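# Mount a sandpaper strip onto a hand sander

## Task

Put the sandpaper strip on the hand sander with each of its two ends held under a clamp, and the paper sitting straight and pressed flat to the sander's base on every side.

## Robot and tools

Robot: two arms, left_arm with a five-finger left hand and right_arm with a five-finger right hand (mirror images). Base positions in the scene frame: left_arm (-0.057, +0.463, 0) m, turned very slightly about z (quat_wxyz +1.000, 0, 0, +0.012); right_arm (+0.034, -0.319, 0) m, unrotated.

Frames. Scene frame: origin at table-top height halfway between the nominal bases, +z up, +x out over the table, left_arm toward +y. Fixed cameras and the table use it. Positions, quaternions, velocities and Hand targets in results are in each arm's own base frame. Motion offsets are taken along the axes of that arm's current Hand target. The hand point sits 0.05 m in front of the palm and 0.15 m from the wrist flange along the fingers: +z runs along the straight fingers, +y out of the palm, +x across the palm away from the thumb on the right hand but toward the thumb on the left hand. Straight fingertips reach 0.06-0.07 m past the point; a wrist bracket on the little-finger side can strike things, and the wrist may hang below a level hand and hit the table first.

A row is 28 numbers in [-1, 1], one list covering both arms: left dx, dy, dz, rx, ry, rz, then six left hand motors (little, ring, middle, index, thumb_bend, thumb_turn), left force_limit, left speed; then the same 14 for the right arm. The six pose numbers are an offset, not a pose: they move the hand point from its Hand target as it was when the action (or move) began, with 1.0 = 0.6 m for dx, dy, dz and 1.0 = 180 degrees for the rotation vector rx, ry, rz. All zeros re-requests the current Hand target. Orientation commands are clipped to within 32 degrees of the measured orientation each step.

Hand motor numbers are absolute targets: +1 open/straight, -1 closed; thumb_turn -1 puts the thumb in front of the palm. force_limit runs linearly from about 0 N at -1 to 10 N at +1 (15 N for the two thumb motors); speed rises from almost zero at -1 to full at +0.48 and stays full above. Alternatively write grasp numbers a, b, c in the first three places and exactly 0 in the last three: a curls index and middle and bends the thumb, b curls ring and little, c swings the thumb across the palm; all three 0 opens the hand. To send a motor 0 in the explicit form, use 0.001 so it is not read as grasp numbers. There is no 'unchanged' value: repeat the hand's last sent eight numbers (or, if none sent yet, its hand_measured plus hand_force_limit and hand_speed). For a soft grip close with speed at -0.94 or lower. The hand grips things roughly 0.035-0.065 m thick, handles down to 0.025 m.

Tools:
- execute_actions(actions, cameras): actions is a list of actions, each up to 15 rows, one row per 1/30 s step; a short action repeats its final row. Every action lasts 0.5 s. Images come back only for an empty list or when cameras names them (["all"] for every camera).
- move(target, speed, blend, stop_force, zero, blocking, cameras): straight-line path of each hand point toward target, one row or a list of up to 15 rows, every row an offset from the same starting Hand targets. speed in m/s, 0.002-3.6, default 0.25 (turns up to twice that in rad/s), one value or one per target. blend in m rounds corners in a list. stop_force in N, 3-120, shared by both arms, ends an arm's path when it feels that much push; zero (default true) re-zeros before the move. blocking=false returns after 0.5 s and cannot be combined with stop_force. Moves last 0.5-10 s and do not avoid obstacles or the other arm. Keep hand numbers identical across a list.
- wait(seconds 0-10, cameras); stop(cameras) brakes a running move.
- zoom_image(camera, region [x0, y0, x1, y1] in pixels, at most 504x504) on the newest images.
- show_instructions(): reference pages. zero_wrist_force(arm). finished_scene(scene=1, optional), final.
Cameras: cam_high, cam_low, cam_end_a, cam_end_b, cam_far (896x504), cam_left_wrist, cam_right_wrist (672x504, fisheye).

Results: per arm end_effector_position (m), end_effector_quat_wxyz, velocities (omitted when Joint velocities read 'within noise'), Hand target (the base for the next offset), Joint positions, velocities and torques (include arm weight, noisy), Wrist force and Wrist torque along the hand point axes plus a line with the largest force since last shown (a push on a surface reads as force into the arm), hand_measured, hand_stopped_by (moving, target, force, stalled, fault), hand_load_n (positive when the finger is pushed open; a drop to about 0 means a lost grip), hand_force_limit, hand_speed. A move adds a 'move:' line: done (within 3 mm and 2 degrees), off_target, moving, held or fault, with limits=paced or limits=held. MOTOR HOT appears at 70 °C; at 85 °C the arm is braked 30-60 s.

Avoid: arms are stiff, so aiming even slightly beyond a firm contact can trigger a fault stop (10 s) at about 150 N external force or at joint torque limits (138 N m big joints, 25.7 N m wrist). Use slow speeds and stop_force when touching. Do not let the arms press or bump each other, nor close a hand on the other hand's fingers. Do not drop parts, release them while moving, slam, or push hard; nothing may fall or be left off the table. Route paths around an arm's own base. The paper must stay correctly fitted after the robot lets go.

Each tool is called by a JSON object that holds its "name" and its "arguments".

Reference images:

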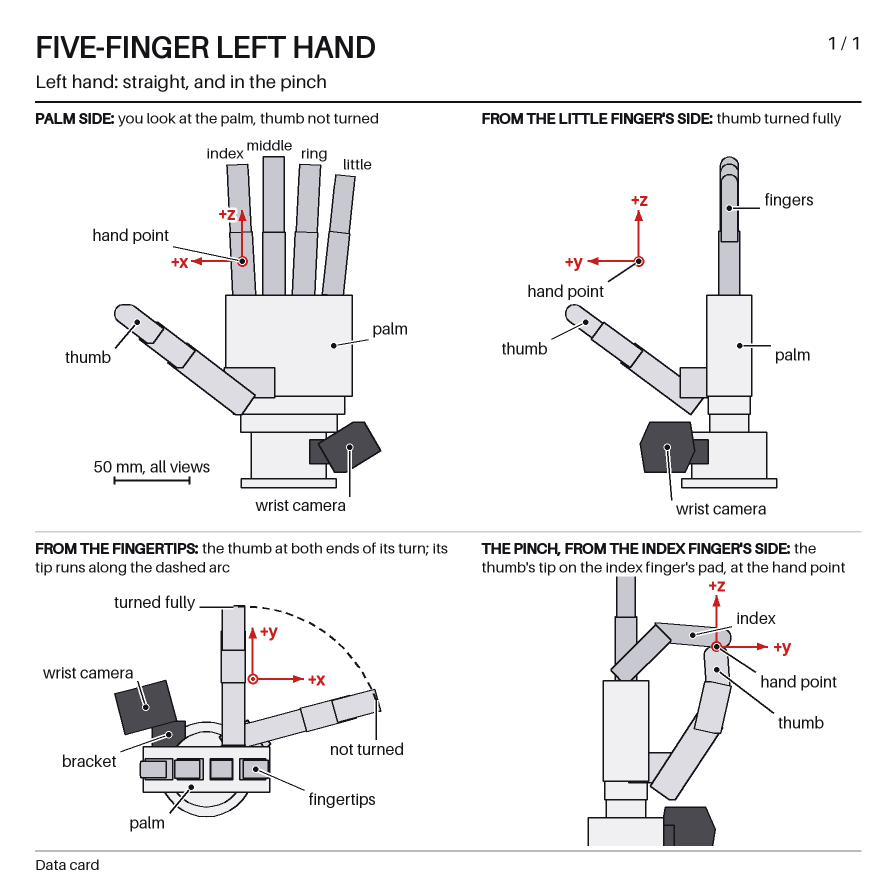

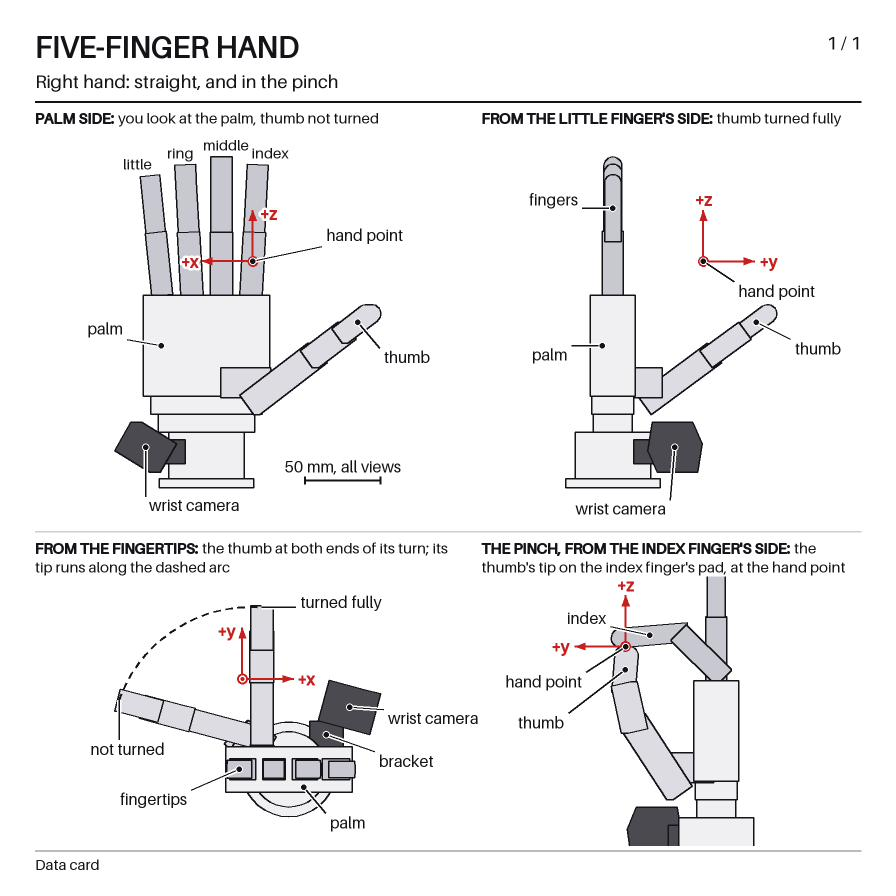

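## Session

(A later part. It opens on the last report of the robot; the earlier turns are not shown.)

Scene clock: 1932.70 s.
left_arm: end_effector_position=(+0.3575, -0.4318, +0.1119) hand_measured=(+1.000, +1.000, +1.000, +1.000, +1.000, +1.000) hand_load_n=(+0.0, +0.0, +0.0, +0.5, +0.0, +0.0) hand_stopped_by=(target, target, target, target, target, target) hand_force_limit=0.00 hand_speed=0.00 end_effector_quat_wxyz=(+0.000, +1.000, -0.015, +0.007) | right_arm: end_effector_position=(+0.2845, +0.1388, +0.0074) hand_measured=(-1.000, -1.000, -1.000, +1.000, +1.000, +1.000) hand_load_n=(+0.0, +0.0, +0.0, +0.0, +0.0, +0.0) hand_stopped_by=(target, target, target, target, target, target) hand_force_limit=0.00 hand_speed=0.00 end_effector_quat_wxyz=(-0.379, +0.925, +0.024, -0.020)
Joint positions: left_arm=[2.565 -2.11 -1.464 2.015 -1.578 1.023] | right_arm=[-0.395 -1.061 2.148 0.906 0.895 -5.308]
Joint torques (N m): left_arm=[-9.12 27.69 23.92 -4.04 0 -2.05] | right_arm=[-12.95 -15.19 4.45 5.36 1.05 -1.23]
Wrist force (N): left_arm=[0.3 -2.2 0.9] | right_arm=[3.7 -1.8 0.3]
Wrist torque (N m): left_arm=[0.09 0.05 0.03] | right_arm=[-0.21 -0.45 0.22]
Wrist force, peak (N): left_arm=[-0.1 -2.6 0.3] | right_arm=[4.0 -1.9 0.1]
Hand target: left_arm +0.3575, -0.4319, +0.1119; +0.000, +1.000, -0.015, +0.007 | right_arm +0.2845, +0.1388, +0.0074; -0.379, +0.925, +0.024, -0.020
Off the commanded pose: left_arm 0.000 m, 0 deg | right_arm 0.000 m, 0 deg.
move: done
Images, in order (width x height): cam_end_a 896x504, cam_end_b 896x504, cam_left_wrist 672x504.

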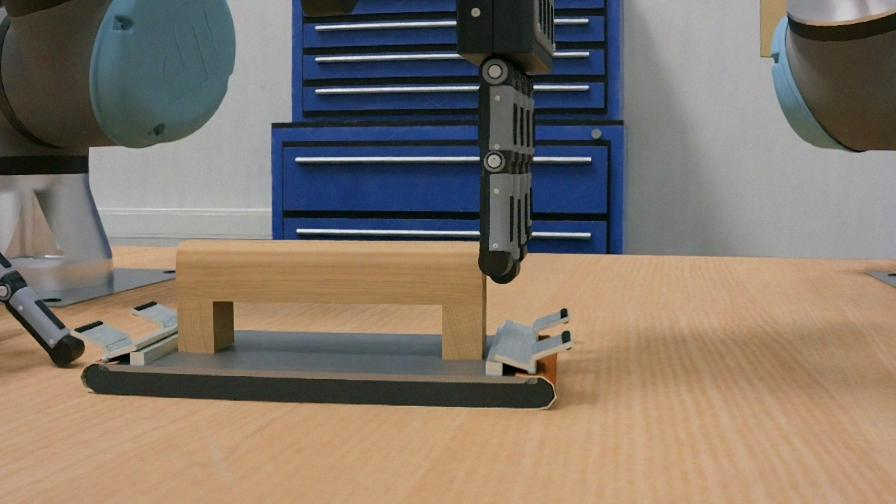

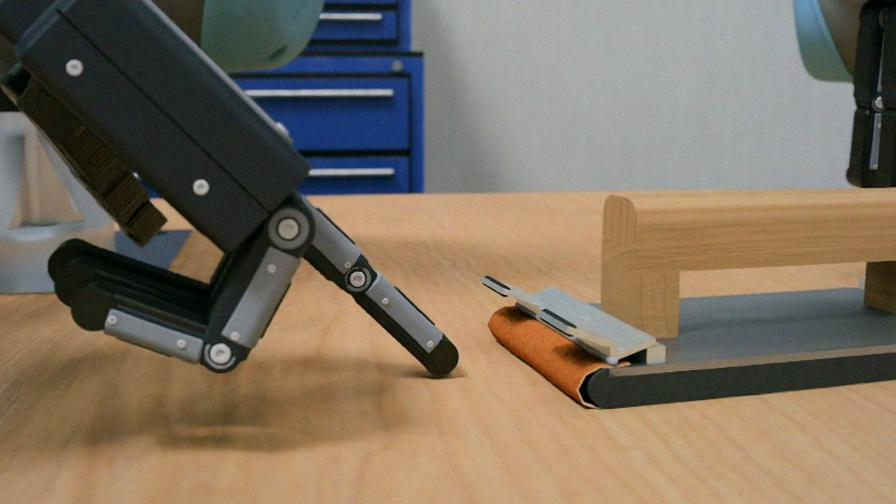

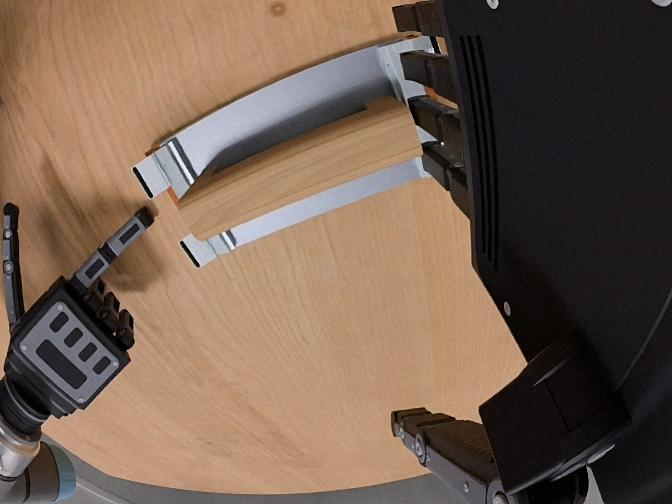

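{"name": "move", "arguments": {"target": [0,0.001,0,0,0,0,1,1,1,1,1,1,0,0,0,0,0,0,0,0,-1,-1,-1,1,1,1,0,0], "speed": 0.01}}

{"name": "move", "arguments": {"target": [[0,-0.034,0,0,0,0,1,1,1,1,1,1,0,0,0,0,0,0,0,0,-1,-1,-1,1,1,1,0,0],[0,-0.034,-0.1,0,0,0,1,1,1,1,1,1,0,0,0,0.0594,0,0,0,0,-1,-1,-1,1,1,1,0,0]], "speed": [0.04,0.15], "cameras": ["cam_end_a","cam_end_b","cam_far","cam_left_wrist"]}}

{"name": "zoom_image", "arguments": {"camera": "cam_end_a", "region": [60, 300, 200, 420]}}

{"name": "zoom_image", "arguments": {"camera": "cam_end_a", "region": [470, 290, 620, 420]}}

{"name": "zoom_image", "arguments": {"camera": "cam_left_wrist", "region": [110, 0, 420, 270]}}

{"name": "zoom_image", "arguments": {"camera": "cam_end_b", "region": [460, 270, 700, 420]}}

Scene clock: 1943.83 s.
left_arm: end_effector_position=(+0.3575, -0.4324, +0.1119) hand_measured=(+1.000, +1.000, +1.000, +1.000, +1.000, +1.000) hand_load_n=(+0.0, +0.0, +0.0, +0.0, +0.0, +0.0) hand_stopped_by=(target, target, target, target, target, target) hand_force_limit=0.00 hand_speed=0.00 end_effector_quat_wxyz=(+0.000, +1.000, -0.015, +0.007) | right_arm: end_effector_position=(+0.2845, +0.1388, +0.0074) hand_measured=(-1.000, -1.000, -1.000, +1.000, +1.000, +1.000) hand_load_n=(+0.0, +0.0, +0.0, +0.0, +0.0, -0.5) hand_stopped_by=(target, target, target, target, target, target) hand_force_limit=0.00 hand_speed=0.00 end_effector_quat_wxyz=(-0.379, +0.925, +0.024, -0.020)
Joint positions: left_arm=[2.564 -2.111 -1.462 2.014 -1.578 1.022] | right_arm=[-0.395 -1.061 2.148 0.906 0.895 -5.308]
Joint torques (N m): left_arm=[-7.81 26.65 25.81 -4.11 -0.94 -1.85] | right_arm=[-12.82 -15.33 4.49 5.24 0.93 -1.18]
Wrist force (N): left_arm=[0.2 -2.4 1.0] | right_arm=[3.3 -2.0 -0.1]
Wrist torque (N m): left_arm=[0.05 0.10 0.02] | right_arm=[-0.22 -0.39 0.19]
Wrist force, peak (N): left_arm=[0.3 -2.7 0.9] | right_arm=[4.0 -1.9 0.2]
Hand target: left_arm +0.3575, -0.4325, +0.1119; +0.000, +1.000, -0.015, +0.007 | right_arm +0.2845, +0.1388, +0.0074; -0.379, +0.925, +0.024, -0.020
Off the commanded pose: left_arm 0.000 m, 0 deg | right_arm 0.000 m, 0 deg.
move: done

Scene clock: 1945.73 s.
left_arm: end_effector_position=(+0.3573, -0.4121, +0.1718) hand_measured=(+1.000, +1.000, +1.000, +1.000, +1.000, +1.000) hand_load_n=(+0.0, +0.0, +0.0, +0.0, +0.0, +0.0) hand_stopped_by=(target, target, target, target, target, target) hand_force_limit=0.00 hand_speed=0.00 end_effector_quat_wxyz=(+0.000, +1.000, -0.015, +0.007) | right_arm: end_effector_position=(+0.2833, +0.1249, -0.0022) hand_measured=(-1.000, -1.000, -1.000, +1.000, +1.000, +1.000) hand_load_n=(+0.0, +0.0, +0.0, +9.0, +0.0, +0.0) hand_stopped_by=(target, target, target, target, target, target) hand_force_limit=0.00 hand_speed=0.00 end_effector_quat_wxyz=(-0.405, +0.914, +0.009, -0.032)
Joint positions: left_arm=[2.6 -2.024 -1.433 1.898 -1.577 1.059] | right_arm=[-0.469 -0.989 2.15 0.941 0.889 -5.393]
Joint torques (N m): left_arm=[-6.84 40.74 25.63 -4.26 -1.02 -1.96] | right_arm=[-20.24 -9.76 -29.49 -10.48 12.83 -3.02]
Wrist force (N): left_arm=[-0.2 0.1 0.2] | right_arm=[-1.0 -63.6 -18.0]
Wrist torque (N m): left_arm=[0.02 0.07 -0.05] | right_arm=[3.65 -0.73 -0.07]
Wrist force, peak (N): left_arm=[0.3 -2.3 1.1] | right_arm=[0.5 -79.9 -24.8]
Hand target: left_arm +0.3573, -0.4121, +0.1719; +0.000, +1.000, -0.015, +0.007 | right_arm +0.2855, +0.1134, -0.0176; -0.379, +0.925, +0.024, -0.020
Off the commanded pose: left_arm 0.000 m, 0 deg | right_arm 0.019 m, 4 deg.
move: off_target (right_arm)
Images, in order (width x height): cam_end_a 896x504, cam_end_b 896x504, cam_far 896x504, cam_left_wrist 672x504.

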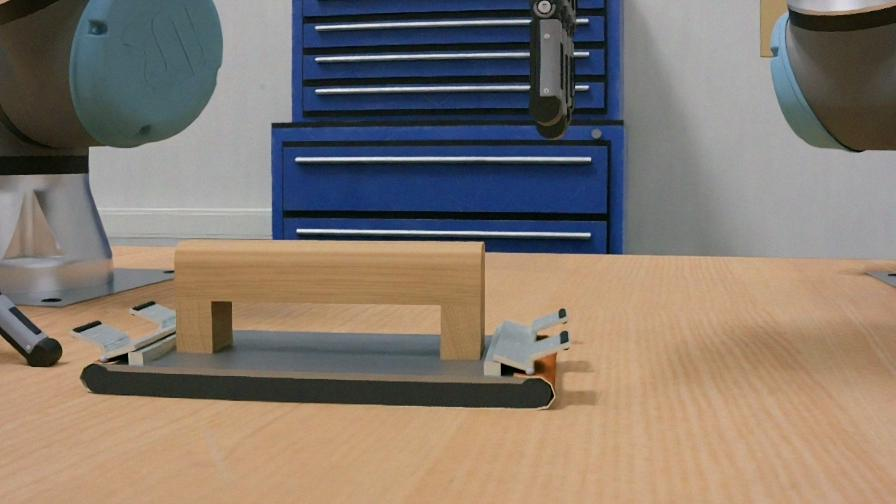

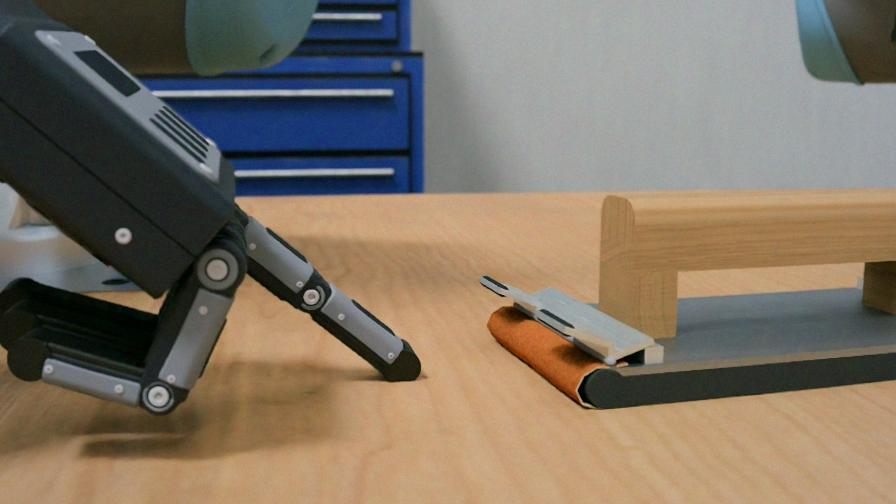

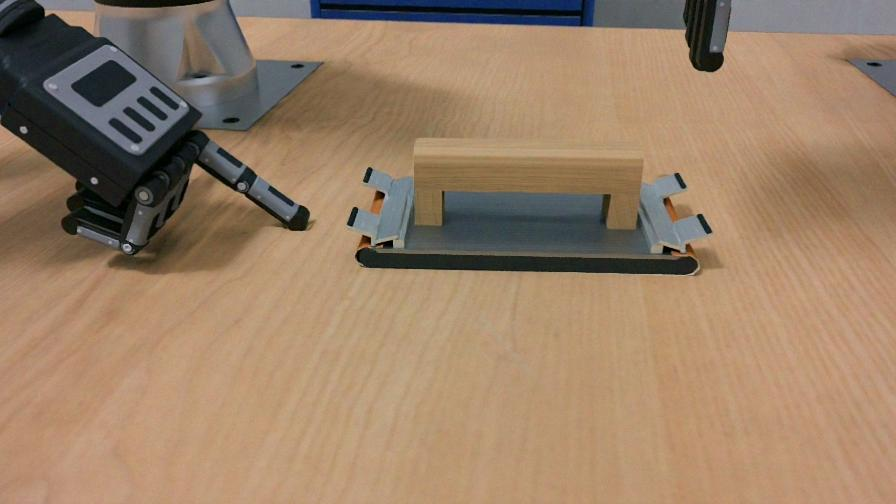

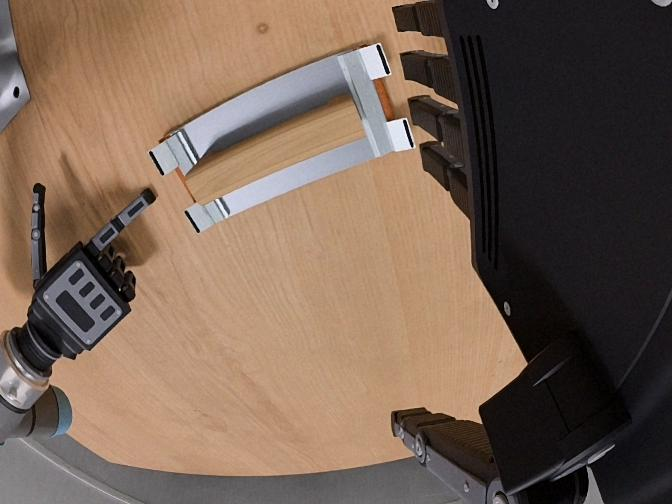

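Scaled by 3.600 from the camera's 896x504 image, which has a finer 1280x720 frame.

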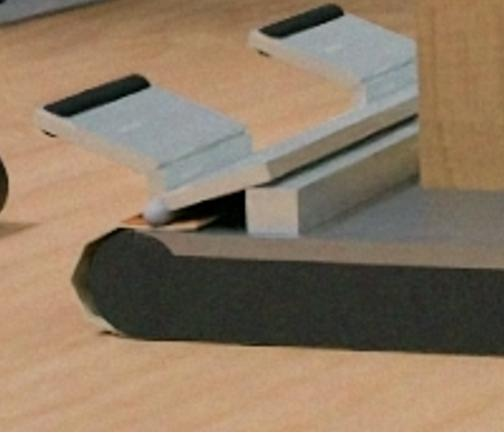

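Scaled by 3.360 from the camera's 896x504 image, which has a finer 1280x720 frame.

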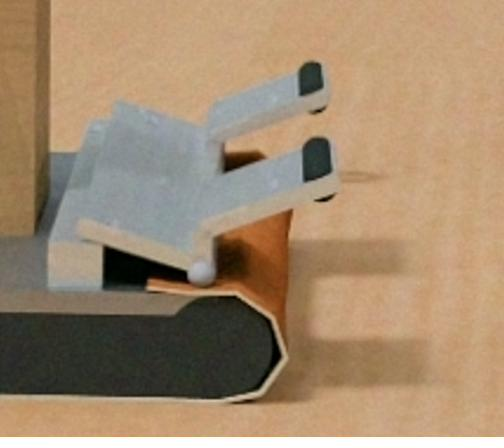

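Scaled by 1.626 from the camera's 672x504 image, which has a finer 960x720 frame.

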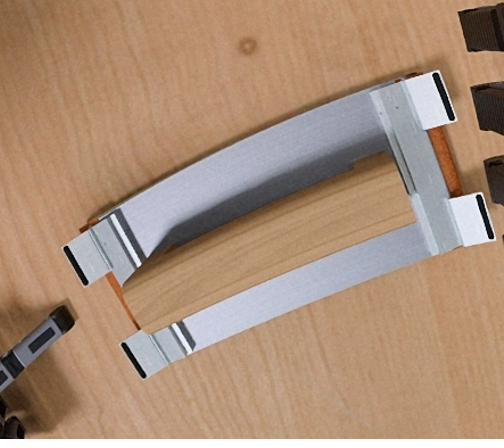

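Scaled by 2.100 from the camera's 896x504 image, which has a finer 1280x720 frame.

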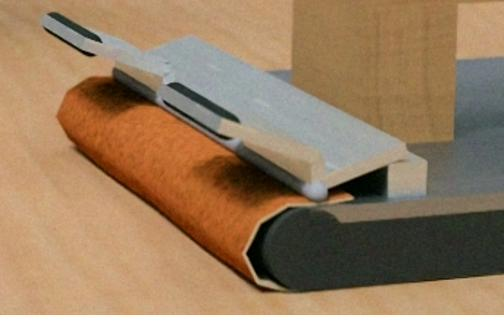

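{"name": "move", "arguments": {"target": [0,0,0,0,0,0,1,1,1,1,1,1,0,0,0.0019,-0.0702,-0.0712,0,0,0,-1,-1,-1,1,1,1,0,0], "speed": 0.1, "cameras": ["cam_end_a","cam_end_b"]}}

Scene clock: 1953.77 s.
left_arm: end_effector_position=(+0.3573, -0.4121, +0.1719) hand_measured=(+1.000, +1.000, +1.000, +1.000, +1.000, +1.000) hand_load_n=(+0.0, +0.0, +0.0, +0.0, +0.0, +0.0) hand_stopped_by=(target, target, target, target, target, target) hand_force_limit=0.00 hand_speed=0.00 end_effector_quat_wxyz=(+0.000, +1.000, -0.015, +0.007) | right_arm: end_effector_position=(+0.2878, +0.1136, +0.0422) hand_measured=(-1.000, -1.000, -1.000, +1.000, +1.000, +1.000) hand_load_n=(+0.0, +0.0, +0.0, +0.0, +0.0, +0.0) hand_stopped_by=(target, target, target, target, target, target) hand_force_limit=0.00 hand_speed=0.00 end_effector_quat_wxyz=(-0.379, +0.925, +0.024, -0.020)
Joint positions: left_arm=[2.6 -2.024 -1.433 1.898 -1.577 1.059] | right_arm=[-0.466 -1.132 2.135 1.04 0.926 -5.39]
Joint torques (N m): left_arm=[-7.2 39.42 26.71 -4.2 -1.06 -1.89] | right_arm=[-12.75 -37.71 -19.73 5.47 1.36 -1.27]
Wrist force (N): left_arm=[-0.1 0.1 0.2] | right_arm=[4.3 -3.0 4.4]
Wrist torque (N m): left_arm=[0.01 0.05 -0.04] | right_arm=[-0.65 -0.69 0.09]
Wrist force, peak (N): left_arm=[-0.1 0.4 0.5] | right_arm=[-1.5 -64.4 -18.0]
Hand target: left_arm +0.3573, -0.4121, +0.1719; +0.000, +1.000, -0.015, +0.007 | right_arm +0.2878, +0.1135, +0.0424; -0.379, +0.925, +0.024, -0.020
Off the commanded pose: left_arm 0.000 m, 0 deg | right_arm 0.000 m, 0 deg.
move: done
Images, in order (width x height): cam_end_a 896x504, cam_end_b 896x504.

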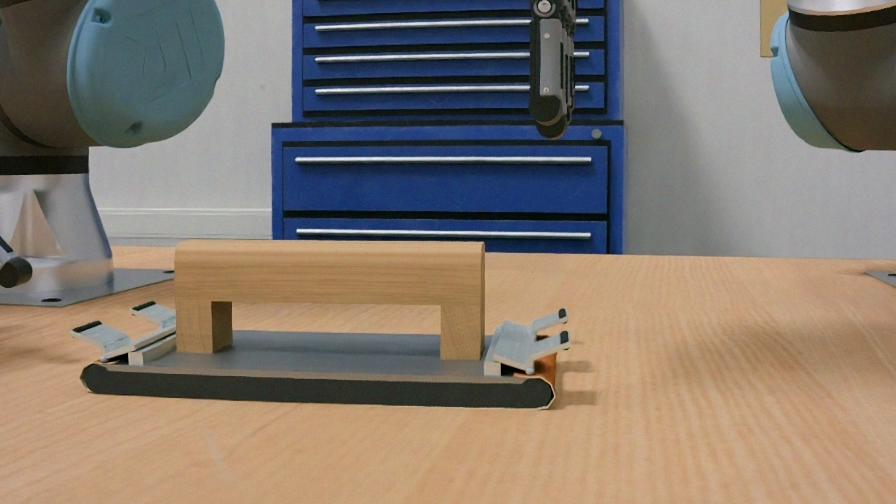

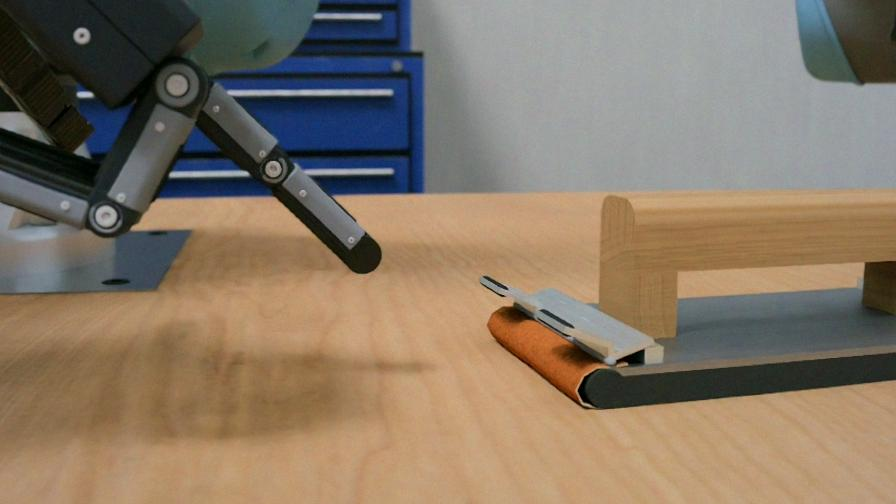

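{"name": "finished_scene", "arguments": {}}

The scene is finished: the task was done.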